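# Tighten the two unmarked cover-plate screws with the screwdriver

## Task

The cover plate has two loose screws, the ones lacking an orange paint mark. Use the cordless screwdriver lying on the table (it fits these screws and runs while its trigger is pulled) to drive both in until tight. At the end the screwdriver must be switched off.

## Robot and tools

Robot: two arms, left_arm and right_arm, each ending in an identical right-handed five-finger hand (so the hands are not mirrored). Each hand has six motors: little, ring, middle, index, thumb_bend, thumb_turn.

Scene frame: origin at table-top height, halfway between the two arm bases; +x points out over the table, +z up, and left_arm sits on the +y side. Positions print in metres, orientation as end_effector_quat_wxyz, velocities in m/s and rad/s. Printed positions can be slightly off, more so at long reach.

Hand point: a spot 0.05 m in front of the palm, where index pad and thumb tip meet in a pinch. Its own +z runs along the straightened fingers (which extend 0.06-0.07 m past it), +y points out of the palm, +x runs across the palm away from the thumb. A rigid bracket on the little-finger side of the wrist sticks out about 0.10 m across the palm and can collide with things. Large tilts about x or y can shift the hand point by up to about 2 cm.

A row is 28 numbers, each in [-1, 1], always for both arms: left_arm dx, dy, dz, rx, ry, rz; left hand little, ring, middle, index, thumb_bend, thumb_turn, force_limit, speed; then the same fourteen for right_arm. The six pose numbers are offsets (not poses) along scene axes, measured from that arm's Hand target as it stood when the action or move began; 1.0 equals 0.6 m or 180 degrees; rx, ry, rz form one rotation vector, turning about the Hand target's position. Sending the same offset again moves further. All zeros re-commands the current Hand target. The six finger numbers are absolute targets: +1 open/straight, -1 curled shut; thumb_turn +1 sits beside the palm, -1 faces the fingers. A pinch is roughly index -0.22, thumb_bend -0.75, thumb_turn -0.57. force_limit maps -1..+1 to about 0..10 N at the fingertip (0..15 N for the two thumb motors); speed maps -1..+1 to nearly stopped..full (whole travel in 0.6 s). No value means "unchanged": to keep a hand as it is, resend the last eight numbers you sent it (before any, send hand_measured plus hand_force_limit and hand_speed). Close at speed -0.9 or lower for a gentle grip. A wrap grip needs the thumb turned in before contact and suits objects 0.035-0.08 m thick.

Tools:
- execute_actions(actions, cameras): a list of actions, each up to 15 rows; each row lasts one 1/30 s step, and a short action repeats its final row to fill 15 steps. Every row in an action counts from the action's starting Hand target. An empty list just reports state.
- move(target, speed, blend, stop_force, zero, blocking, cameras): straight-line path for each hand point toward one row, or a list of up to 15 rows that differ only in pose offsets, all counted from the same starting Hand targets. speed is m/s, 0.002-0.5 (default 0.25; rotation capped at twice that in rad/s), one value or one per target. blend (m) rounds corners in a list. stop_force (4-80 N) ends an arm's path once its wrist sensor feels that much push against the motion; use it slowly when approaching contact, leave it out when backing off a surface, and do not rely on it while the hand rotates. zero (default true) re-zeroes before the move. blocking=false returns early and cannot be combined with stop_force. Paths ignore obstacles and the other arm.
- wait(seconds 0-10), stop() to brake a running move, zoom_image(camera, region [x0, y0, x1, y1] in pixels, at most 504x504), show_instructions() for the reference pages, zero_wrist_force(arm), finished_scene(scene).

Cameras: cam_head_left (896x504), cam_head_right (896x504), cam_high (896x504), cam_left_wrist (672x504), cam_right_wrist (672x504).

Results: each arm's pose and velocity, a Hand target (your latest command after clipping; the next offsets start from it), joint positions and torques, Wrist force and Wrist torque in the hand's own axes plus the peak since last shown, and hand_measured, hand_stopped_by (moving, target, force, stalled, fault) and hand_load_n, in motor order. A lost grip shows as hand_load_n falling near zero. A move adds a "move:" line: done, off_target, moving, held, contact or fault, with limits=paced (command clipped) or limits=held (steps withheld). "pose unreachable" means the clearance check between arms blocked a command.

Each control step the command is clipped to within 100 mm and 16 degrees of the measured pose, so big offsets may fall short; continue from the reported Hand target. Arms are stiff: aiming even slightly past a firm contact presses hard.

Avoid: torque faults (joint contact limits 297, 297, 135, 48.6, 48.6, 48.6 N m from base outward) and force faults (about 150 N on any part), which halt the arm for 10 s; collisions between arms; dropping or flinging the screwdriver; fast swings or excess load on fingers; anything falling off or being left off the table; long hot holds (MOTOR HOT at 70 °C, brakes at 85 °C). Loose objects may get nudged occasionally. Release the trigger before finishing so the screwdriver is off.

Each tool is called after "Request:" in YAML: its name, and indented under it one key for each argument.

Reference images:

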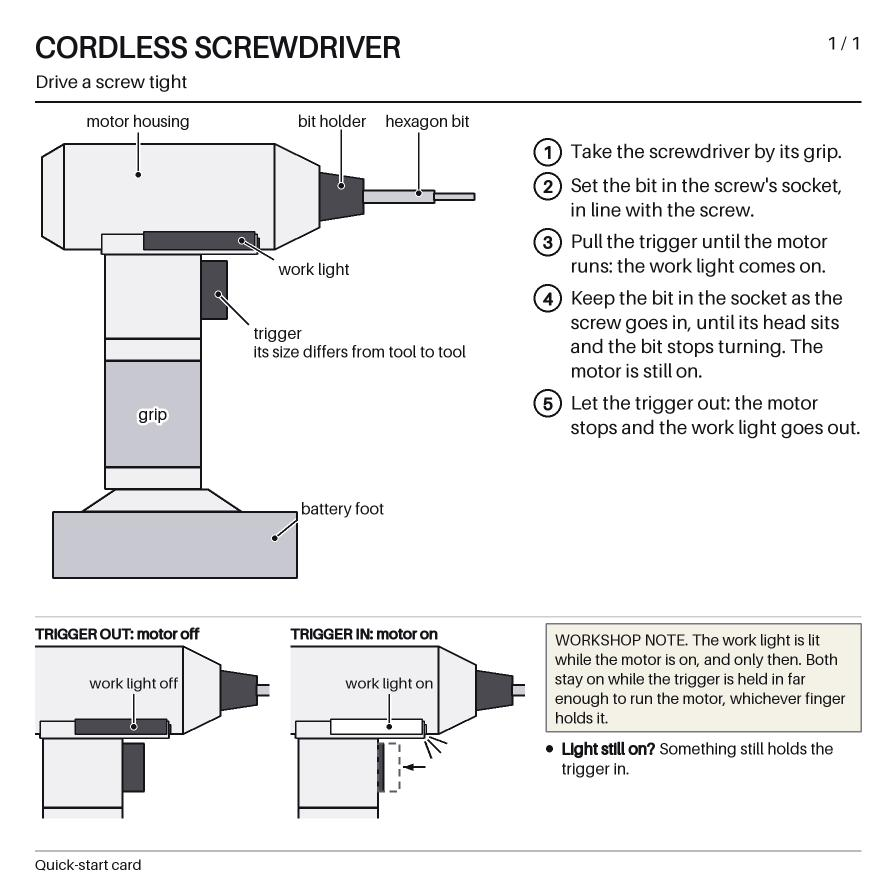

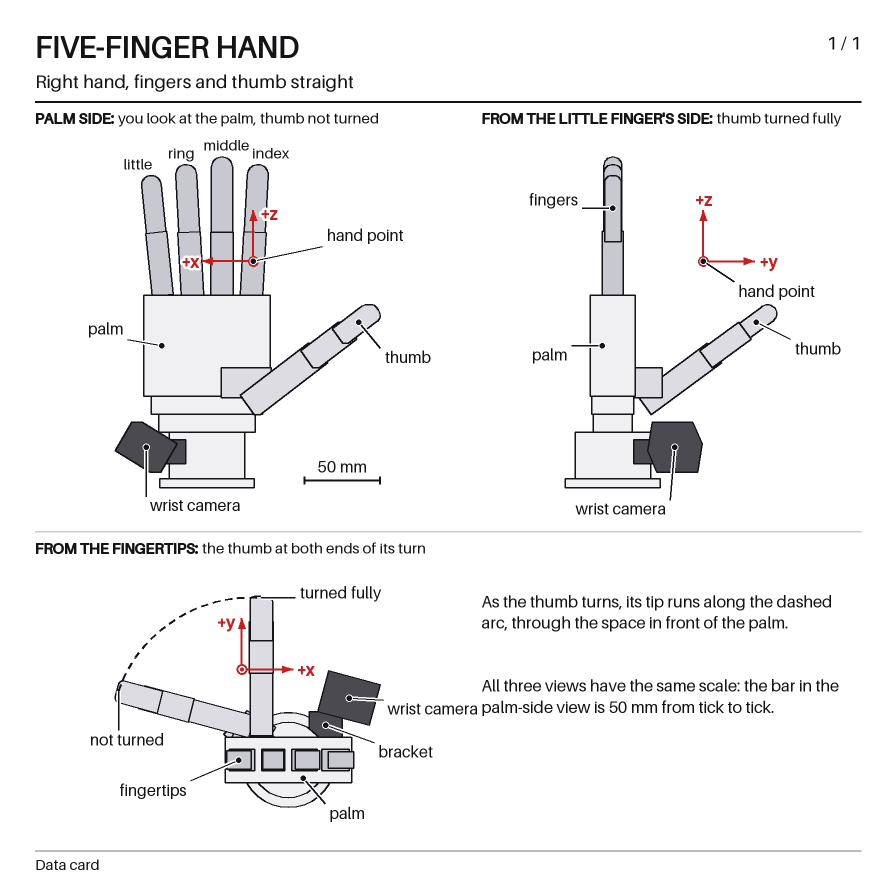

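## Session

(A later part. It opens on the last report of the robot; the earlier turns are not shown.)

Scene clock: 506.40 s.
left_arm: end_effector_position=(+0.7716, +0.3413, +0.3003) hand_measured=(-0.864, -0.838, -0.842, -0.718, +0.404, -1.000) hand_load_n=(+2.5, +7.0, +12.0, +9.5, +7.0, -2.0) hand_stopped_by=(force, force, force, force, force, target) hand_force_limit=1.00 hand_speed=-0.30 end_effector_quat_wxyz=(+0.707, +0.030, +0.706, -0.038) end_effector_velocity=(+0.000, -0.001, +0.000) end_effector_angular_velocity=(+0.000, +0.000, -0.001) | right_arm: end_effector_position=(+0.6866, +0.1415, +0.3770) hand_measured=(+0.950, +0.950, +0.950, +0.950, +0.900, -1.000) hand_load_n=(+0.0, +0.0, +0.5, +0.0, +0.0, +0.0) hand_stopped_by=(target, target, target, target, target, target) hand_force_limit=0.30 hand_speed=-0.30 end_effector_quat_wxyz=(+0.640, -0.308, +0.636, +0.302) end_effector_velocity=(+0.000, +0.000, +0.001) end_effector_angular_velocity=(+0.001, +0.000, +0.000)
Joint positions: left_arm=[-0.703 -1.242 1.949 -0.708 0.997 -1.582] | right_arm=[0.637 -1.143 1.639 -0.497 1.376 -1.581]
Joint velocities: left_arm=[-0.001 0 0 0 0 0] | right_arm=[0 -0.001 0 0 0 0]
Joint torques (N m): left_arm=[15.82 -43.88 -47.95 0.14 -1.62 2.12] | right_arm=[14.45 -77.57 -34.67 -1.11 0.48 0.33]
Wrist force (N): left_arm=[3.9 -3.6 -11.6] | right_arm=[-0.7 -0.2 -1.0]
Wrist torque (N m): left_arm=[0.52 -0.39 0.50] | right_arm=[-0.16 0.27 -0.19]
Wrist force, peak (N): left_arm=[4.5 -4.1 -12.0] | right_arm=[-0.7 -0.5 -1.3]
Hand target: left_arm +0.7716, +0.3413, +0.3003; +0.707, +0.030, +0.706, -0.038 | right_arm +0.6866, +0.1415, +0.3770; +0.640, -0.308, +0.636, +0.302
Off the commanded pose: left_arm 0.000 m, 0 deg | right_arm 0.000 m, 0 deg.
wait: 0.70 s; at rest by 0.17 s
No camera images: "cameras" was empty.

Request:
move:
  target: [0,0,0.0006,0,0,0,-0.97,-0.97,-0.97,-0.72,-0.97,-1,1,-0.3,0,0,0,0,0,0,0.95,0.95,0.95,0.95,0.9,-1,0.3,-0.3]
  speed: 0.003
  cameras: []

Request:
move:
  target: [0,0,0.0006,0,0,0,-0.97,-0.97,-0.97,-0.72,-0.97,-1,1,-0.3,0,0,0,0,0,0,0.95,0.95,0.95,0.95,0.9,-1,0.3,-0.3]
  speed: 0.003
  cameras: ["cam_right_wrist"]

Request:
zoom_image:
  camera: "cam_right_wrist"
  region: [355, 127, 385, 152]

Scene clock: 507.33 s.
left_arm: end_effector_position=(+0.7716, +0.3413, +0.3006) hand_measured=(-0.864, -0.838, -0.842, -0.718, +0.404, -1.000) hand_load_n=(+3.0, +7.0, +12.5, +9.5, +6.5, -2.0) hand_stopped_by=(force, force, force, force, force, target) hand_force_limit=1.00 hand_speed=-0.30 end_effector_quat_wxyz=(+0.707, +0.030, +0.706, -0.038) end_effector_velocity=(+0.000, +0.000, +0.000) end_effector_angular_velocity=(+0.000, +0.000, +0.000) | right_arm: end_effector_position=(+0.6866, +0.1415, +0.3770) hand_measured=(+0.950, +0.950, +0.950, +0.950, +0.900, -1.000) hand_load_n=(+0.0, +0.0, +0.0, +0.0, +0.0, +0.0) hand_stopped_by=(target, target, target, target, target, target) hand_force_limit=0.30 hand_speed=-0.30 end_effector_quat_wxyz=(+0.640, -0.308, +0.636, +0.302) end_effector_velocity=(+0.000, +0.000, +0.000) end_effector_angular_velocity=(+0.001, -0.001, +0.000)
Joint positions: left_arm=[-0.703 -1.243 1.948 -0.707 0.997 -1.582] | right_arm=[0.637 -1.143 1.639 -0.497 1.376 -1.581]
Joint velocities: left_arm=[0 0 0 0 0 -0.001] | right_arm=[0 0 0 -0.001 0 0]
Joint torques (N m): left_arm=[17.67 -77.1 -50.78 0.34 -2.36 1.9] | right_arm=[13.69 -77.98 -34.5 -1.23 0.57 0.17]
Wrist force (N): left_arm=[4.5 -4.8 -11.7] | right_arm=[-0.7 -0.7 -1.0]
Wrist torque (N m): left_arm=[0.49 -0.37 0.47] | right_arm=[-0.22 0.26 -0.19]
Wrist force, peak (N): left_arm=[4.5 -4.8 -11.7] | right_arm=[-0.7 -0.5 -1.5]
Hand target: left_arm +0.7716, +0.3413, +0.3007; +0.707, +0.030, +0.706, -0.038 | right_arm +0.6866, +0.1415, +0.3770; +0.640, -0.308, +0.636, +0.302
Off the commanded pose: left_arm 0.000 m, 0 deg | right_arm 0.000 m, 0 deg.
move: done
No camera images: "cameras" was empty.

Scene clock: 508.03 s.
left_arm: end_effector_position=(+0.7716, +0.3413, +0.3010) hand_measured=(-0.864, -0.838, -0.842, -0.718, +0.404, -1.000) hand_load_n=(+3.0, +7.5, +12.5, +9.5, +7.0, -2.0) hand_stopped_by=(force, force, force, force, force, target) hand_force_limit=1.00 hand_speed=-0.30 end_effector_quat_wxyz=(+0.707, +0.030, +0.706, -0.038) end_effector_velocity=(+0.000, -0.001, +0.001) end_effector_angular_velocity=(-0.002, -0.001, -0.001) | right_arm: end_effector_position=(+0.6866, +0.1415, +0.3770) hand_measured=(+0.950, +0.950, +0.950, +0.950, +0.900, -1.000) hand_load_n=(+0.0, +0.0, +0.0, +0.0, +0.0, +0.0) hand_stopped_by=(target, target, target, target, target, target) hand_force_limit=0.30 hand_speed=-0.30 end_effector_quat_wxyz=(+0.640, -0.308, +0.636, +0.302) end_effector_velocity=(+0.000, +0.000, +0.000) end_effector_angular_velocity=(+0.000, +0.000, +0.000)
Joint positions: left_arm=[-0.703 -1.243 1.948 -0.707 0.997 -1.582] | right_arm=[0.637 -1.143 1.639 -0.497 1.376 -1.581]
Joint velocities: left_arm=[-0.001 -0.001 0 0 0 -0.001] | right_arm=[0 0 0 0 0 0]
Joint torques (N m): left_arm=[14.05 -71.86 -50.37 0.43 -2.23 1.84] | right_arm=[13.92 -78.57 -34.61 -1.14 0.41 0.33]
Wrist force (N): left_arm=[4.3 -4.5 -11.3] | right_arm=[-0.7 -0.4 -0.9]
Wrist torque (N m): left_arm=[0.53 -0.36 0.48] | right_arm=[-0.19 0.27 -0.19]
Wrist force, peak (N): left_arm=[4.5 -4.7 -11.7] | right_arm=[-0.8 -0.4 -1.4]
Hand target: left_arm +0.7716, +0.3413, +0.3010; +0.707, +0.030, +0.706, -0.038 | right_arm +0.6866, +0.1415, +0.3770; +0.640, -0.308, +0.636, +0.302
Off the commanded pose: left_arm 0.000 m, 0 deg | right_arm 0.000 m, 0 deg.
move: done
Images, in order (width x height): cam_right_wrist 672x504.

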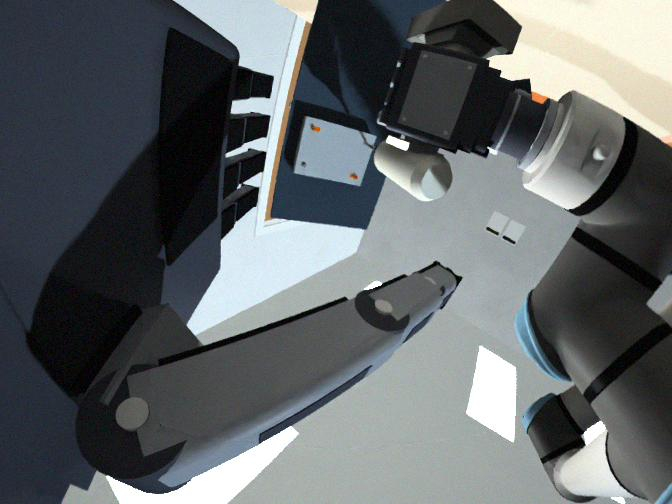

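Scaled by 16.800 from the camera's 672x504 image, which has a finer 960x720 frame.

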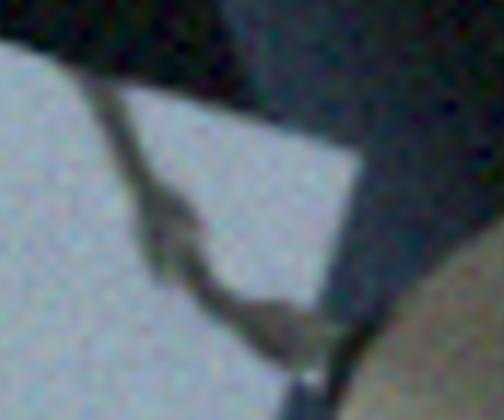

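Request:
wait:
  seconds: 0
  cameras: ["cam_head_left","cam_head_right","cam_high"]

Scene clock: 508.67 s.
left_arm: end_effector_position=(+0.7716, +0.3413, +0.3010) hand_measured=(-0.864, -0.838, -0.842, -0.718, +0.404, -1.000) hand_load_n=(+2.5, +7.0, +12.5, +9.0, +7.0, -2.0) hand_stopped_by=(force, force, force, force, force, target) hand_force_limit=1.00 hand_speed=-0.30 end_effector_quat_wxyz=(+0.707, +0.030, +0.706, -0.038) end_effector_velocity=(+0.000, +0.000, +0.000) end_effector_angular_velocity=(-0.001, -0.001, +0.000) | right_arm: end_effector_position=(+0.6866, +0.1415, +0.3770) hand_measured=(+0.950, +0.950, +0.950, +0.950, +0.900, -1.000) hand_load_n=(+0.0, +0.0, +0.0, +0.0, +0.0, +0.0) hand_stopped_by=(target, target, target, target, target, target) hand_force_limit=0.30 hand_speed=-0.30 end_effector_quat_wxyz=(+0.640, -0.308, +0.636, +0.302) end_effector_velocity=(+0.000, +0.000, -0.002) end_effector_angular_velocity=(-0.001, +0.001, +0.000)
Joint positions: left_arm=[-0.703 -1.243 1.948 -0.707 0.997 -1.582] | right_arm=[0.637 -1.143 1.639 -0.497 1.376 -1.581]
Joint velocities: left_arm=[0 0 0 -0.001 0 -0.001] | right_arm=[0 0.002 0 0 0 0]
Joint torques (N m): left_arm=[15.23 -75.15 -48.09 -1.52 -2.55 2.15] | right_arm=[14.03 -78.2 -34.97 -1.17 0.48 0.24]
Wrist force (N): left_arm=[3.9 -4.0 -11.0] | right_arm=[-0.8 -0.6 -1.2]
Wrist torque (N m): left_arm=[0.55 -0.36 0.49] | right_arm=[-0.19 0.29 -0.20]
Wrist force, peak (N): left_arm=[4.4 -4.6 -11.4] | right_arm=[-0.7 -0.6 -1.4]
Hand target: left_arm +0.7716, +0.3413, +0.3010; +0.707, +0.030, +0.706, -0.038 | right_arm +0.6866, +0.1415, +0.3770; +0.640, -0.308, +0.636, +0.302
Off the commanded pose: left_arm 0.000 m, 0 deg | right_arm 0.000 m, 0 deg.
Images, in order (width x height): cam_head_left 896x504, cam_head_right 896x504, cam_high 896x504.

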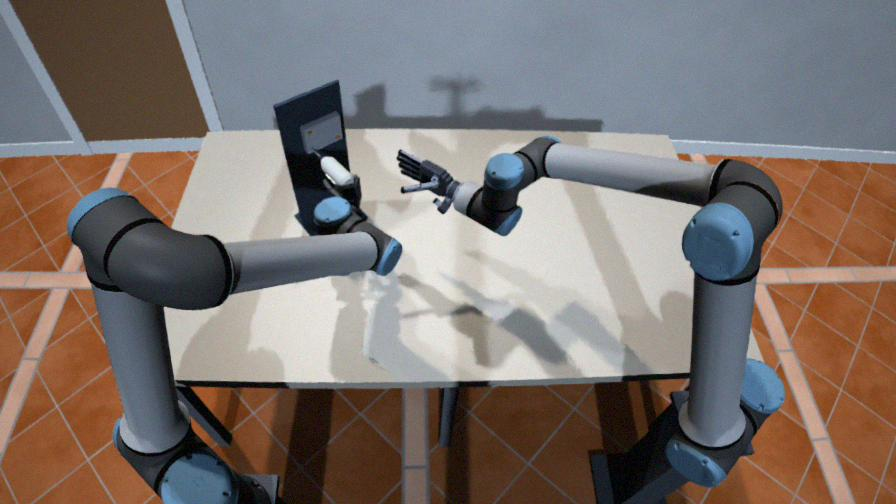

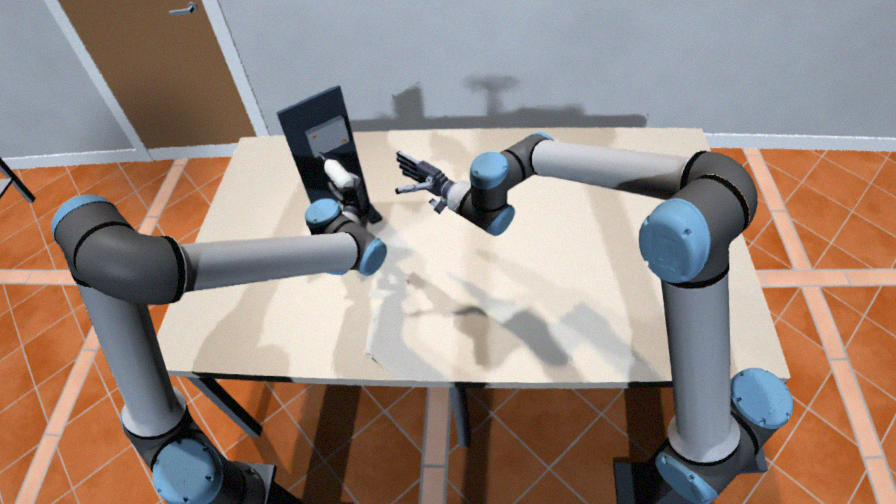

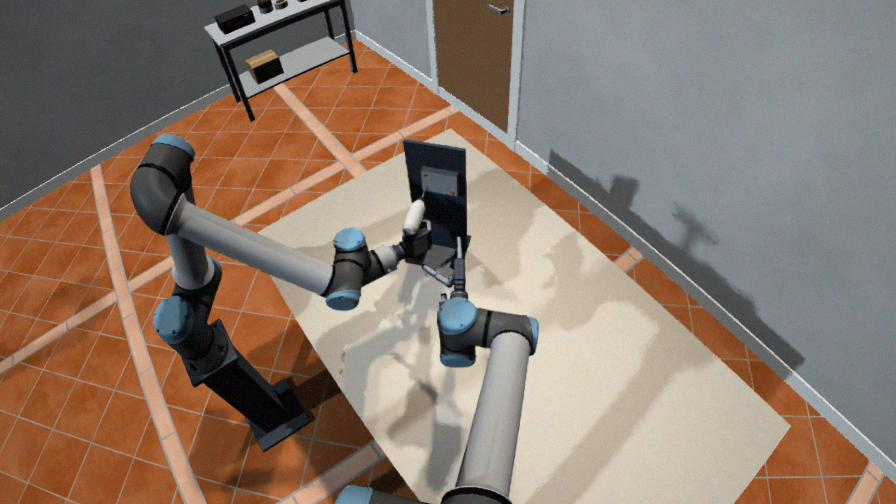

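Request:
zoom_image:
  camera: "cam_head_left"
  region: [270, 80, 380, 142]

Request:
zoom_image:
  camera: "cam_head_left"
  region: [295, 105, 365, 205]

Request:
zoom_image:
  camera: "cam_high"
  region: [395, 135, 475, 250]

Scaled by 4.582.

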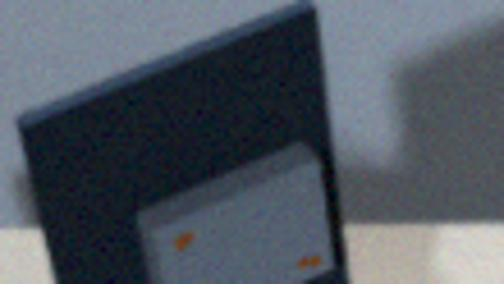

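Scaled by 5.040.

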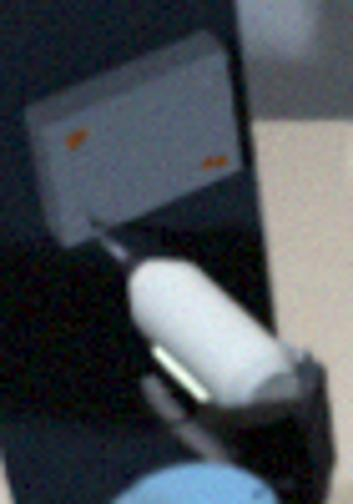

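Scaled by 4.383.

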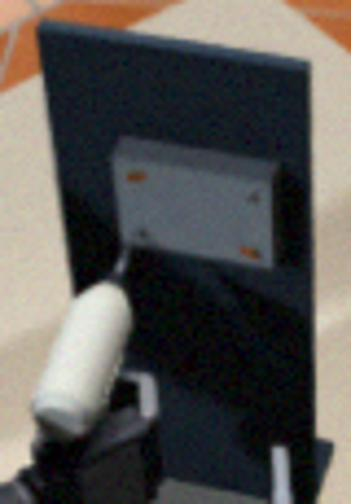

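Request:
move:
  target:
    - [-0.0134,-0.00993,0,0,0,0,-0.97,-0.97,-0.97,-0.5,-0.97,-1,0.9,-0.6,0,0,0,0,0,0,0.95,0.95,0.95,0.95,0.9,-1,0.3,-0.3]
    - [0.0164,-0.0501,0.0167,0,0,0,-0.97,-0.97,-0.97,-0.5,-0.97,-1,0.9,-0.6,0,0,0,0,0,0,0.95,0.95,0.95,0.95,0.9,-1,0.3,-0.3]
  speed: 0.04
  cameras: []

Request:
move:
  target: [0.0268,0.01987,0,0,0,0,-0.97,-0.97,-0.97,-0.5,-0.97,-1,0.9,-0.6,0,0,0,0,0,0,0.95,0.95,0.95,0.95,0.9,-1,0.3,-0.3]
  speed: 0.006
  stop_force: 4
  cameras: ["cam_right_wrist"]

Request:
zoom_image:
  camera: "cam_right_wrist"
  region: [345, 127, 385, 160]

Scene clock: 511.33 s.
left_arm: end_effector_position=(+0.7815, +0.3110, +0.3109) hand_measured=(-0.864, -0.838, -0.842, -0.500, +0.404, -1.000) hand_load_n=(+0.0, +5.5, +13.5, +0.0, +5.5, +2.0) hand_stopped_by=(force, force, force, target, force, target) hand_force_limit=0.90 hand_speed=-0.60 end_effector_quat_wxyz=(+0.707, +0.030, +0.706, -0.038) end_effector_velocity=(-0.001, +0.001, -0.002) end_effector_angular_velocity=(+0.001, +0.001, +0.000) | right_arm: end_effector_position=(+0.6866, +0.1415, +0.3770) hand_measured=(+0.950, +0.950, +0.950, +0.950, +0.900, -1.000) hand_load_n=(+0.0, +0.0, +0.0, +0.0, +0.0, -0.5) hand_stopped_by=(target, target, target, target, target, target) hand_force_limit=0.30 hand_speed=-0.30 end_effector_quat_wxyz=(+0.640, -0.308, +0.636, +0.302) end_effector_velocity=(+0.000, +0.000, +0.000) end_effector_angular_velocity=(+0.000, +0.000, -0.001)
Joint positions: left_arm=[-0.73 -1.224 1.898 -0.675 0.971 -1.582] | right_arm=[0.637 -1.143 1.639 -0.497 1.376 -1.581]
Joint velocities: left_arm=[0.001 0 0.004 -0.002 0.001 0] | right_arm=[0 0 0 -0.001 0 0]
Joint torques (N m): left_arm=[6.3 -83.64 -24.32 -6.47 0.53 3.31] | right_arm=[12.87 -78.38 -34.9 -1.27 0.53 0.32]
Wrist force (N): left_arm=[5.9 3.5 -2.2] | right_arm=[-0.7 -0.4 -0.6]
Wrist torque (N m): left_arm=[0.68 0.07 0.02] | right_arm=[-0.20 0.24 -0.18]
Wrist force, peak (N): left_arm=[4.2 -4.5 -11.9] | right_arm=[-0.6 -0.4 -1.5]
Hand target: left_arm +0.7814, +0.3112, +0.3110; +0.707, +0.030, +0.706, -0.038 | right_arm +0.6866, +0.1415, +0.3770; +0.640, -0.308, +0.636, +0.302
Off the commanded pose: left_arm 0.000 m, 0 deg | right_arm 0.000 m, 0 deg.
move: done
No camera images: "cameras" was empty.

Scene clock: 514.73 s.
left_arm: end_effector_position=(+0.7920, +0.3191, +0.3110) hand_measured=(-0.864, -0.838, -0.842, -0.500, +0.404, -1.000) hand_load_n=(+0.0, +5.0, +13.5, +0.0, +5.5, +2.0) hand_stopped_by=(force, force, force, target, force, target) hand_force_limit=0.90 hand_speed=-0.60 end_effector_quat_wxyz=(+0.707, +0.030, +0.706, -0.038) end_effector_velocity=(+0.000, +0.001, -0.001) end_effector_angular_velocity=(+0.002, +0.000, +0.000) | right_arm: end_effector_position=(+0.6866, +0.1415, +0.3770) hand_measured=(+0.950, +0.950, +0.950, +0.950, +0.900, -1.000) hand_load_n=(+0.0, +0.5, +0.0, +0.0, +0.5, +0.0) hand_stopped_by=(target, target, target, target, target, target) hand_force_limit=0.30 hand_speed=-0.30 end_effector_quat_wxyz=(+0.640, -0.308, +0.636, +0.302) end_effector_velocity=(+0.000, +0.000, +0.000) end_effector_angular_velocity=(+0.000, +0.000, +0.000)
Joint positions: left_arm=[-0.711 -1.216 1.886 -0.672 0.99 -1.582] | right_arm=[0.637 -1.143 1.639 -0.497 1.376 -1.581]
Joint velocities: left_arm=[0.001 0.001 0 0 0.001 0.002] | right_arm=[0 0 0 0 0 0]
Joint torques (N m): left_arm=[-11.28 -80.52 -26.82 -6.21 -2.27 -1.78] | right_arm=[14.52 -78.1 -34.64 -1.37 0.37 0.27]
Wrist force (N): left_arm=[6.2 1.8 -4.5] | right_arm=[-0.6 -0.1 -1.0]
Wrist torque (N m): left_arm=[0.64 0.01 0.07] | right_arm=[-0.14 0.26 -0.17]
Wrist force, peak (N): left_arm=[8.1 -4.2 -11.3] | right_arm=[-1.0 -0.6 -1.4]
Hand target: left_arm +0.7920, +0.3190, +0.3110; +0.707, +0.030, +0.706, -0.038 | right_arm +0.6866, +0.1415, +0.3770; +0.640, -0.308, +0.636, +0.302
Off the commanded pose: left_arm 0.007 m, 0 deg | right_arm 0.000 m, 0 deg.
move: contact (left_arm)
Images, in order (width x height): cam_right_wrist 672x504.

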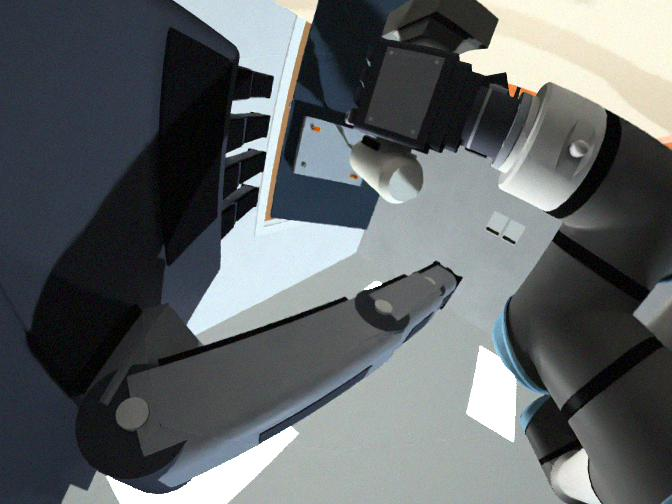

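Scaled by 12.600 from the camera's 672x504 image, which has a finer 960x720 frame.

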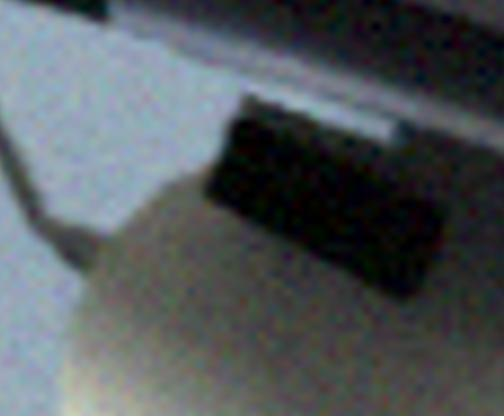

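Request:
move:
  target: [0.0006,0.00044,0,0,0,0,-0.97,-0.97,-0.97,-0.72,-0.97,-1,1,-0.3,0,0,0,0,0,0,0.95,0.95,0.95,0.95,0.9,-1,0.3,-0.3]
  speed: 0.006
  cameras: []

Request:
wait:
  seconds: 0.5
  cameras: ["cam_right_wrist"]

Scene clock: 515.77 s.
left_arm: end_effector_position=(+0.7924, +0.3193, +0.3110) hand_measured=(-0.864, -0.838, -0.842, -0.718, +0.404, -1.000) hand_load_n=(+1.0, +6.0, +13.0, +9.5, +6.5, -1.0) hand_stopped_by=(force, force, force, target, force, target) hand_force_limit=1.00 hand_speed=-0.30 end_effector_quat_wxyz=(+0.707, +0.030, +0.706, -0.038) end_effector_velocity=(+0.000, -0.001, +0.000) end_effector_angular_velocity=(+0.001, +0.001, -0.002) | right_arm: end_effector_position=(+0.6866, +0.1415, +0.3770) hand_measured=(+0.950, +0.950, +0.950, +0.950, +0.900, -1.000) hand_load_n=(+0.0, +0.0, +0.0, +0.0, +0.0, +0.0) hand_stopped_by=(target, target, target, target, target, target) hand_force_limit=0.30 hand_speed=-0.30 end_effector_quat_wxyz=(+0.640, -0.308, +0.636, +0.302) end_effector_velocity=(+0.000, +0.000, -0.001) end_effector_angular_velocity=(-0.001, +0.002, +0.000)
Joint positions: left_arm=[-0.71 -1.215 1.885 -0.671 0.991 -1.582] | right_arm=[0.637 -1.143 1.639 -0.497 1.376 -1.581]
Joint velocities: left_arm=[-0.001 0 0 0.001 0.001 0.001] | right_arm=[0 0.001 0 0.001 0 0]
Joint torques (N m): left_arm=[11.62 -43.91 -51.09 0.43 1.95 -2.33] | right_arm=[13.61 -79.53 -34.9 -1.34 0.43 0.35]
Wrist force (N): left_arm=[3.8 1.0 -6.9] | right_arm=[-0.4 -0.2 -1.0]
Wrist torque (N m): left_arm=[0.53 -0.18 0.27] | right_arm=[-0.16 0.22 -0.16]
Wrist force, peak (N): left_arm=[6.4 1.6 -5.1] | right_arm=[-0.3 -0.6 -1.4]
Hand target: left_arm +0.7924, +0.3193, +0.3110; +0.707, +0.030, +0.706, -0.038 | right_arm +0.6866, +0.1415, +0.3770; +0.640, -0.308, +0.636, +0.302
Off the commanded pose: left_arm 0.000 m, 0 deg | right_arm 0.000 m, 0 deg.
move: done
No camera images: "cameras" was empty.

Scene clock: 516.27 s.
left_arm: end_effector_position=(+0.7924, +0.3193, +0.3110) hand_measured=(-0.864, -0.838, -0.842, -0.718, +0.404, -1.000) hand_load_n=(+1.5, +6.5, +13.0, +9.5, +6.5, -1.0) hand_stopped_by=(force, force, force, target, force, target) hand_force_limit=1.00 hand_speed=-0.30 end_effector_quat_wxyz=(+0.707, +0.030, +0.706, -0.038) end_effector_velocity=(+0.000, +0.001, +0.000) end_effector_angular_velocity=(+0.002, +0.001, +0.001) | right_arm: end_effector_position=(+0.6866, +0.1415, +0.3770) hand_measured=(+0.950, +0.950, +0.950, +0.950, +0.900, -1.000) hand_load_n=(+0.0, +0.0, +0.0, +0.0, +0.0, +0.0) hand_stopped_by=(target, target, target, target, target, target) hand_force_limit=0.30 hand_speed=-0.30 end_effector_quat_wxyz=(+0.640, -0.308, +0.636, +0.302) end_effector_velocity=(+0.000, +0.000, +0.001) end_effector_angular_velocity=(+0.001, +0.000, +0.000)
Joint positions: left_arm=[-0.71 -1.215 1.885 -0.671 0.991 -1.582] | right_arm=[0.637 -1.143 1.639 -0.497 1.376 -1.581]
Joint velocities: left_arm=[0.001 0 0 0.001 0 0.001] | right_arm=[0 -0.001 0 0.001 0 0]
Joint torques (N m): left_arm=[11.46 -44.07 -51.11 0.34 1.09 -1.83] | right_arm=[13.88 -79.14 -34.48 -1.46 0.64 0.43]
Wrist force (N): left_arm=[4.1 1.1 -6.9] | right_arm=[-0.6 -0.4 -0.9]
Wrist torque (N m): left_arm=[0.54 -0.24 0.30] | right_arm=[-0.20 0.24 -0.18]
Wrist force, peak (N): left_arm=[4.2 1.4 -6.9] | right_arm=[-0.5 -0.5 -1.3]
Hand target: left_arm +0.7924, +0.3193, +0.3110; +0.707, +0.030, +0.706, -0.038 | right_arm +0.6866, +0.1415, +0.3770; +0.640, -0.308, +0.636, +0.302
Off the commanded pose: left_arm 0.000 m, 0 deg | right_arm 0.000 m, 0 deg.
wait: 0.50 s; at rest by 0.17 s
Images, in order (width x height): cam_right_wrist 672x504.

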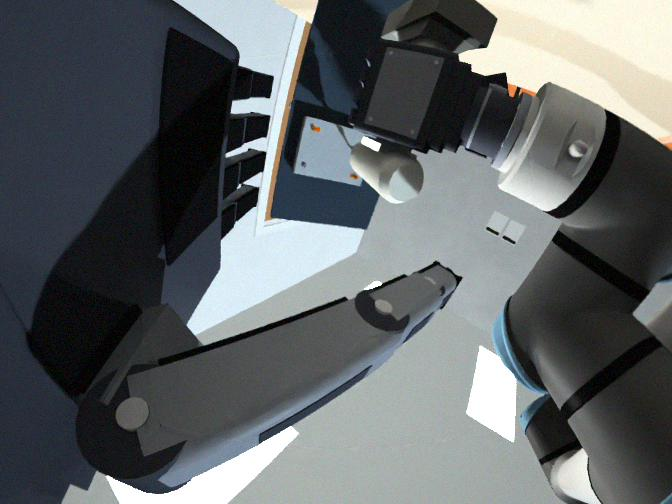

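Request:
move:
  target: [-0.01338,-0.00994,0,0,0,0,-0.97,-0.97,-0.97,-0.5,-0.97,-1,1,-0.3,0,0,0,0,0,0,0.95,0.95,0.95,0.95,0.9,-1,0.3,-0.3]
  speed: 0.05
  cameras: []

Request:
move:
  target: [-0.01212,0.01632,0,0,0,-0.0272,-0.97,-0.97,-0.97,-0.5,-0.97,-1,1,-0.3,0,0,0,0,0,0,0.95,0.95,0.95,0.95,0.9,-1,0.3,-0.3]
  speed: 0.05
  cameras: ["cam_right_wrist"]

Scene clock: 517.77 s.
left_arm: end_effector_position=(+0.7842, +0.3133, +0.3109) hand_measured=(-0.864, -0.838, -0.842, -0.500, +0.404, -1.000) hand_load_n=(+0.0, +5.0, +13.5, +0.0, +6.0, +2.5) hand_stopped_by=(force, force, force, target, force, target) hand_force_limit=1.00 hand_speed=-0.30 end_effector_quat_wxyz=(+0.707, +0.030, +0.706, -0.038) end_effector_velocity=(+0.000, +0.001, +0.000) end_effector_angular_velocity=(+0.001, +0.000, +0.000) | right_arm: end_effector_position=(+0.6866, +0.1415, +0.3770) hand_measured=(+0.950, +0.950, +0.950, +0.950, +0.900, -1.000) hand_load_n=(+0.0, +0.0, +0.0, +0.0, +0.0, +0.0) hand_stopped_by=(target, target, target, target, target, target) hand_force_limit=0.30 hand_speed=-0.30 end_effector_quat_wxyz=(+0.640, -0.308, +0.636, +0.302) end_effector_velocity=(+0.000, +0.000, +0.000) end_effector_angular_velocity=(-0.001, +0.001, +0.000)
Joint positions: left_arm=[-0.725 -1.222 1.895 -0.675 0.976 -1.582] | right_arm=[0.637 -1.143 1.639 -0.497 1.376 -1.581]
Joint velocities: left_arm=[0.001 0 0 0 0.001 0.001] | right_arm=[0 0 0 0.002 0 0]
Joint torques (N m): left_arm=[6.83 -61.87 -39.59 -5 1.45 -1.05] | right_arm=[13.82 -79.01 -35.12 -1.27 0.45 0.26]
Wrist force (N): left_arm=[5.8 3.5 -1.8] | right_arm=[-0.9 -0.4 -1.0]
Wrist torque (N m): left_arm=[0.67 0.08 0.01] | right_arm=[-0.18 0.30 -0.20]
Wrist force, peak (N): left_arm=[4.0 0.9 -7.3] | right_arm=[-0.7 -0.5 -1.5]
Hand target: left_arm +0.7843, +0.3133, +0.3110; +0.707, +0.030, +0.706, -0.038 | right_arm +0.6866, +0.1415, +0.3770; +0.640, -0.308, +0.636, +0.302
Off the commanded pose: left_arm 0.000 m, 0 deg | right_arm 0.000 m, 0 deg.
move: done
No camera images: "cameras" was empty.

Scene clock: 518.93 s.
left_arm: end_effector_position=(+0.7770, +0.3234, +0.3110) hand_measured=(-0.864, -0.838, -0.842, -0.500, +0.404, -1.000) hand_load_n=(+0.0, +5.0, +13.5, +0.0, +6.0, +2.5) hand_stopped_by=(force, force, force, target, force, target) hand_force_limit=1.00 hand_speed=-0.30 end_effector_quat_wxyz=(+0.704, +0.060, +0.704, -0.068) end_effector_velocity=(+0.000, +0.000, +0.001) end_effector_angular_velocity=(-0.001, -0.001, +0.005) | right_arm: end_effector_position=(+0.6866, +0.1415, +0.3770) hand_measured=(+0.950, +0.950, +0.950, +0.950, +0.900, -1.000) hand_load_n=(+0.0, +0.0, +0.0, +0.0, +0.0, +0.0) hand_stopped_by=(target, target, target, target, target, target) hand_force_limit=0.30 hand_speed=-0.30 end_effector_quat_wxyz=(+0.640, -0.308, +0.636, +0.302) end_effector_velocity=(+0.000, +0.000, -0.001) end_effector_angular_velocity=(+0.000, +0.000, +0.000)
Joint positions: left_arm=[-0.693 -1.253 1.939 -0.688 1.093 -1.582] | right_arm=[0.637 -1.143 1.639 -0.497 1.376 -1.581]
Joint velocities: left_arm=[-0.001 0 -0.002 0.001 -0.005 -0.001] | right_arm=[0 0.001 0 -0.001 0 0]
Joint torques (N m): left_arm=[-17.22 -41.11 -50.86 -3.71 -2.69 -2.77] | right_arm=[13.63 -78.75 -34.37 -1.41 0.51 0.29]
Wrist force (N): left_arm=[5.7 3.2 -2.3] | right_arm=[-0.8 -0.7 -1.0]
Wrist torque (N m): left_arm=[0.64 0.10 0.00] | right_arm=[-0.23 0.29 -0.21]
Wrist force, peak (N): left_arm=[6.4 3.9 -2.0] | right_arm=[-0.4 -0.4 -1.5]
Hand target: left_arm +0.7771, +0.3232, +0.3110; +0.704, +0.060, +0.704, -0.068 | right_arm +0.6866, +0.1415, +0.3770; +0.640, -0.308, +0.636, +0.302
Off the commanded pose: left_arm 0.000 m, 0 deg | right_arm 0.000 m, 0 deg.
move: done
Images, in order (width x height): cam_right_wrist 672x504.

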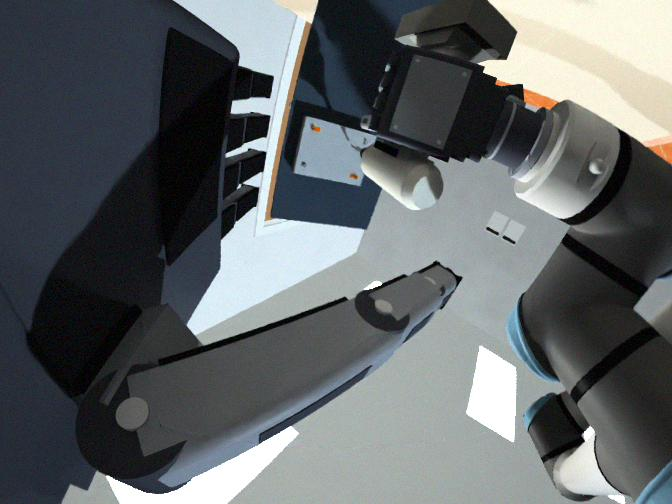

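Request:
move:
  target: [0,0,0,0,0,0,-0.97,-0.97,-0.97,-0.72,-0.97,-1,1,-0.3,0,0,0,0,0,0,0.95,0.95,0.95,0.95,0.9,-1,0.3,-0.3]
  cameras: []

Request:
move:
  target: [0.0174,0.0129,0,0,0,0,-0.97,-0.97,-0.97,-0.72,-0.97,-1,1,-0.3,0,0,0,0,0,0,0.95,0.95,0.95,0.95,0.9,-1,0.3,-0.3]
  speed: 0.008
  stop_force: 6
  cameras: ["cam_right_wrist"]

Request:
zoom_image:
  camera: "cam_right_wrist"
  region: [330, 110, 420, 180]

Scene clock: 519.83 s.
left_arm: end_effector_position=(+0.7771, +0.3232, +0.3110) hand_measured=(-0.864, -0.838, -0.842, -0.718, +0.404, -1.000) hand_load_n=(+0.0, +4.5, +12.5, +10.0, +6.5, +2.0) hand_stopped_by=(force, force, force, force, force, target) hand_force_limit=1.00 hand_speed=-0.30 end_effector_quat_wxyz=(+0.704, +0.060, +0.704, -0.068) end_effector_velocity=(+0.000, +0.000, +0.000) end_effector_angular_velocity=(+0.001, -0.001, +0.000) | right_arm: end_effector_position=(+0.6866, +0.1415, +0.3770) hand_measured=(+0.950, +0.950, +0.950, +0.950, +0.900, -1.000) hand_load_n=(+0.0, +0.0, +0.0, +0.0, +0.0, +0.0) hand_stopped_by=(target, target, target, target, target, target) hand_force_limit=0.30 hand_speed=-0.30 end_effector_quat_wxyz=(+0.640, -0.308, +0.636, +0.302) end_effector_velocity=(+0.000, +0.000, +0.000) end_effector_angular_velocity=(+0.000, +0.000, +0.000)
Joint positions: left_arm=[-0.693 -1.253 1.939 -0.688 1.093 -1.582] | right_arm=[0.637 -1.143 1.639 -0.497 1.376 -1.581]
Joint velocities: left_arm=[0 0 0 -0.001 0 0.001] | right_arm=[0 0 0 0.001 0 0]
Joint torques (N m): left_arm=[-12.39 -43.24 -50.95 -0.34 0.25 -1.53] | right_arm=[14.25 -79.94 -34.65 -1.41 0.42 0.26]
Wrist force (N): left_arm=[6.0 3.5 -2.4] | right_arm=[-0.8 -0.2 -1.1]
Wrist torque (N m): left_arm=[0.69 0.05 0.04] | right_arm=[-0.15 0.28 -0.18]
Wrist force, peak (N): left_arm=[6.1 3.8 -2.4] | right_arm=[-0.8 -0.6 -1.4]
Hand target: left_arm +0.7771, +0.3232, +0.3110; +0.704, +0.060, +0.704, -0.068 | right_arm +0.6866, +0.1415, +0.3770; +0.640, -0.308, +0.636, +0.302
Off the commanded pose: left_arm 0.000 m, 0 deg | right_arm 0.000 m, 0 deg.
move: done
No camera images: "cameras" was empty.

Scene clock: 521.97 s.
left_arm: end_effector_position=(+0.7837, +0.3280, +0.3110) hand_measured=(-0.864, -0.838, -0.842, -0.718, +0.404, -1.000) hand_load_n=(+0.0, +5.0, +13.0, +10.0, +6.5, +1.0) hand_stopped_by=(force, force, force, force, force, target) hand_force_limit=1.00 hand_speed=-0.30 end_effector_quat_wxyz=(+0.704, +0.060, +0.704, -0.068) end_effector_velocity=(+0.000, +0.000, +0.000) end_effector_angular_velocity=(+0.000, -0.001, +0.000) | right_arm: end_effector_position=(+0.6866, +0.1415, +0.3770) hand_measured=(+0.950, +0.950, +0.950, +0.950, +0.900, -1.000) hand_load_n=(+0.0, +0.0, +0.0, +0.0, +0.0, +0.0) hand_stopped_by=(target, target, target, target, target, target) hand_force_limit=0.30 hand_speed=-0.30 end_effector_quat_wxyz=(+0.640, -0.308, +0.636, +0.302) end_effector_velocity=(+0.000, +0.000, +0.001) end_effector_angular_velocity=(+0.000, +0.000, +0.000)
Joint positions: left_arm=[-0.681 -1.247 1.93 -0.685 1.105 -1.582] | right_arm=[0.637 -1.143 1.639 -0.497 1.376 -1.581]
Joint velocities: left_arm=[0 0 0 0 0 0.001] | right_arm=[0 -0.001 0 0 0 0]
Joint torques (N m): left_arm=[-16.41 -78.29 -26.89 -6.05 -2.16 -1.33] | right_arm=[14.06 -79.29 -35.12 -1.43 0.43 0.36]
Wrist force (N): left_arm=[5.4 3.5 -2.4] | right_arm=[-0.7 -0.5 -1.3]
Wrist torque (N m): left_arm=[0.70 0.14 0.00] | right_arm=[-0.17 0.28 -0.19]
Wrist force, peak (N): left_arm=[10.0 -4.4 -13.0] | right_arm=[-1.0 -0.5 -1.4]
Hand target: left_arm +0.7837, +0.3280, +0.3110; +0.704, +0.060, +0.704, -0.068 | right_arm +0.6866, +0.1415, +0.3770; +0.640, -0.308, +0.636, +0.302
Off the commanded pose: left_arm 0.005 m, 0 deg | right_arm 0.000 m, 0 deg.
move: contact (left_arm)
Images, in order (width x height): cam_right_wrist 672x504.

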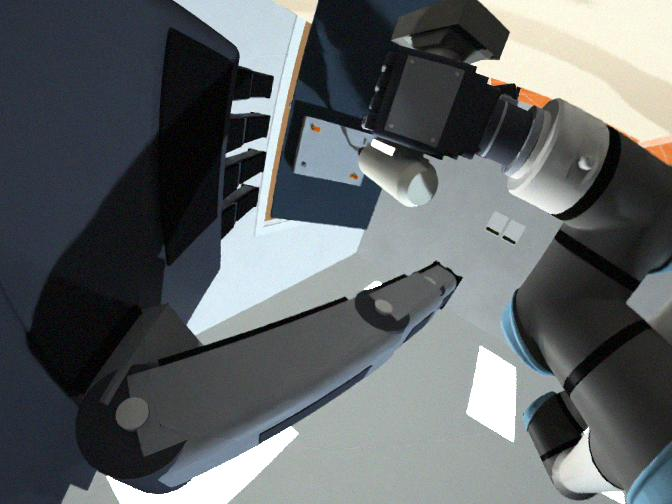

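Scaled by 5.600 from the camera's 672x504 image, which has a finer 960x720 frame.

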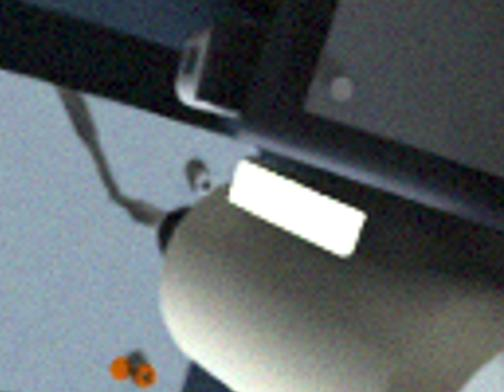

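Request:
move:
  target: [0.0027,0.0020,0,0,0,0,-0.97,-0.97,-0.97,-0.72,-0.97,-1,1,-0.3,0,0,0,0,0,0,0.95,0.95,0.95,0.95,0.9,-1,0.3,-0.3]
  speed: 0.003
  stop_force: 8
  cameras: []

Request:
wait:
  seconds: 0.3
  cameras: []

Request:
wait:
  seconds: 0.3
  cameras: []

Scene clock: 522.97 s.
left_arm: end_effector_position=(+0.7838, +0.3282, +0.3110) hand_measured=(-0.864, -0.838, -0.842, -0.718, +0.404, -1.000) hand_load_n=(+0.0, +5.0, +12.0, +9.5, +6.5, +0.5) hand_stopped_by=(force, force, force, force, force, target) hand_force_limit=1.00 hand_speed=-0.30 end_effector_quat_wxyz=(+0.704, +0.060, +0.704, -0.068) end_effector_velocity=(+0.000, -0.001, +0.001) end_effector_angular_velocity=(-0.001, -0.001, -0.002) | right_arm: end_effector_position=(+0.6866, +0.1415, +0.3770) hand_measured=(+0.950, +0.950, +0.950, +0.950, +0.900, -1.000) hand_load_n=(+0.0, +0.0, +0.0, +0.0, +0.0, -0.5) hand_stopped_by=(target, target, target, target, target, target) hand_force_limit=0.30 hand_speed=-0.30 end_effector_quat_wxyz=(+0.640, -0.308, +0.636, +0.302) end_effector_velocity=(+0.000, +0.000, +0.000) end_effector_angular_velocity=(+0.001, +0.000, +0.000)
Joint positions: left_arm=[-0.681 -1.246 1.93 -0.685 1.105 -1.582] | right_arm=[0.637 -1.143 1.639 -0.497 1.376 -1.581]
Joint velocities: left_arm=[-0.001 -0.001 0 0 0.001 0] | right_arm=[0 0.001 0 -0.001 0 0]
Joint torques (N m): left_arm=[-9.11 -76.96 -32.04 -2.58 -2.52 -0.96] | right_arm=[13.82 -79.47 -34.7 -1.59 0.54 0.32]
Wrist force (N): left_arm=[8.6 -1.7 -10.8] | right_arm=[-0.5 -0.7 -0.8]
Wrist torque (N m): left_arm=[0.43 -0.02 -0.02] | right_arm=[-0.23 0.24 -0.18]
Wrist force, peak (N): left_arm=[9.7 -3.2 -13.5] | right_arm=[-1.0 -0.6 -1.2]
Hand target: left_arm +0.7838, +0.3282, +0.3110; +0.704, +0.060, +0.704, -0.068 | right_arm +0.6866, +0.1415, +0.3770; +0.640, -0.308, +0.636, +0.302
Off the commanded pose: left_arm 0.002 m, 0 deg | right_arm 0.000 m, 0 deg.
move: contact (left_arm)
No camera images: "cameras" was empty.

Scene clock: 523.27 s.
left_arm: end_effector_position=(+0.7838, +0.3282, +0.3110) hand_measured=(-0.864, -0.838, -0.842, -0.718, +0.404, -1.000) hand_load_n=(+0.0, +5.0, +12.5, +9.5, +6.5, +0.5) hand_stopped_by=(force, force, force, force, force, target) hand_force_limit=1.00 hand_speed=-0.30 end_effector_quat_wxyz=(+0.704, +0.060, +0.704, -0.068) end_effector_velocity=(+0.000, +0.000, -0.001) end_effector_angular_velocity=(+0.001, +0.001, +0.000) | right_arm: end_effector_position=(+0.6866, +0.1415, +0.3770) hand_measured=(+0.950, +0.950, +0.950, +0.950, +0.900, -1.000) hand_load_n=(+0.0, +0.0, +0.5, +0.0, +0.0, +0.0) hand_stopped_by=(target, target, target, target, target, target) hand_force_limit=0.30 hand_speed=-0.30 end_effector_quat_wxyz=(+0.640, -0.308, +0.636, +0.302) end_effector_velocity=(+0.000, +0.000, +0.002) end_effector_angular_velocity=(+0.001, -0.002, +0.000)
Joint positions: left_arm=[-0.681 -1.246 1.93 -0.685 1.105 -1.582] | right_arm=[0.637 -1.143 1.639 -0.497 1.376 -1.581]
Joint velocities: left_arm=[0 0.001 0 0 0 0] | right_arm=[0 -0.002 0 -0.001 0 0]
Joint torques (N m): left_arm=[-6.1 -77.53 -30.15 -2.64 -2.64 -0.85] | right_arm=[14.48 -80.69 -35.18 -1.44 0.43 0.15]
Wrist force (N): left_arm=[8.6 -1.1 -9.3] | right_arm=[-0.5 -0.7 -1.1]
Wrist torque (N m): left_arm=[0.41 -0.05 -0.01] | right_arm=[-0.22 0.23 -0.17]
Wrist force, peak (N): left_arm=[8.8 -1.5 -10.2] | right_arm=[-0.6 -0.6 -1.2]
Hand target: left_arm +0.7838, +0.3282, +0.3110; +0.704, +0.060, +0.704, -0.068 | right_arm +0.6866, +0.1415, +0.3770; +0.640, -0.308, +0.636, +0.302
Off the commanded pose: left_arm 0.002 m, 0 deg | right_arm 0.000 m, 0 deg.
wait: 0.30 s; at rest by 0.17 s
No camera images: "cameras" was empty.

Scene clock: 523.57 s.
left_arm: end_effector_position=(+0.7838, +0.3282, +0.3110) hand_measured=(-0.864, -0.838, -0.842, -0.718, +0.404, -1.000) hand_load_n=(+0.0, +4.5, +12.5, +9.5, +6.5, +0.5) hand_stopped_by=(force, force, force, force, force, target) hand_force_limit=1.00 hand_speed=-0.30 end_effector_quat_wxyz=(+0.704, +0.060, +0.704, -0.068) end_effector_velocity=(+0.000, +0.000, +0.000) end_effector_angular_velocity=(+0.000, +0.000, +0.000) | right_arm: end_effector_position=(+0.6866, +0.1415, +0.3770) hand_measured=(+0.950, +0.950, +0.950, +0.950, +0.900, -1.000) hand_load_n=(+0.0, +0.0, +0.0, +0.0, +0.5, +0.0) hand_stopped_by=(target, target, target, target, target, target) hand_force_limit=0.30 hand_speed=-0.30 end_effector_quat_wxyz=(+0.640, -0.308, +0.636, +0.302) end_effector_velocity=(+0.000, +0.000, +0.000) end_effector_angular_velocity=(+0.000, +0.000, +0.000)
Joint positions: left_arm=[-0.681 -1.246 1.93 -0.685 1.105 -1.582] | right_arm=[0.637 -1.143 1.639 -0.497 1.376 -1.581]
Joint velocities: left_arm=[0 0 0 0 0 0] | right_arm=[0 0.001 0 0 0 0]
Joint torques (N m): left_arm=[-9.34 -78.26 -30.71 -2.33 -2.8 -0.73] | right_arm=[13.14 -80.32 -34.51 -1.65 0.53 0.13]
Wrist force (N): left_arm=[8.3 -0.8 -9.2] | right_arm=[-0.6 -0.7 -1.2]
Wrist torque (N m): left_arm=[0.45 0.00 -0.02] | right_arm=[-0.21 0.25 -0.19]
Wrist force, peak (N): left_arm=[8.4 -1.4 -9.6] | right_arm=[-1.1 -0.2 -1.1]
Hand target: left_arm +0.7838, +0.3282, +0.3110; +0.704, +0.060, +0.704, -0.068 | right_arm +0.6866, +0.1415, +0.3770; +0.640, -0.308, +0.636, +0.302
Off the commanded pose: left_arm 0.002 m, 0 deg | right_arm 0.000 m, 0 deg.
wait: 0.30 s; at rest by 0.17 s
No camera images: "cameras" was empty.


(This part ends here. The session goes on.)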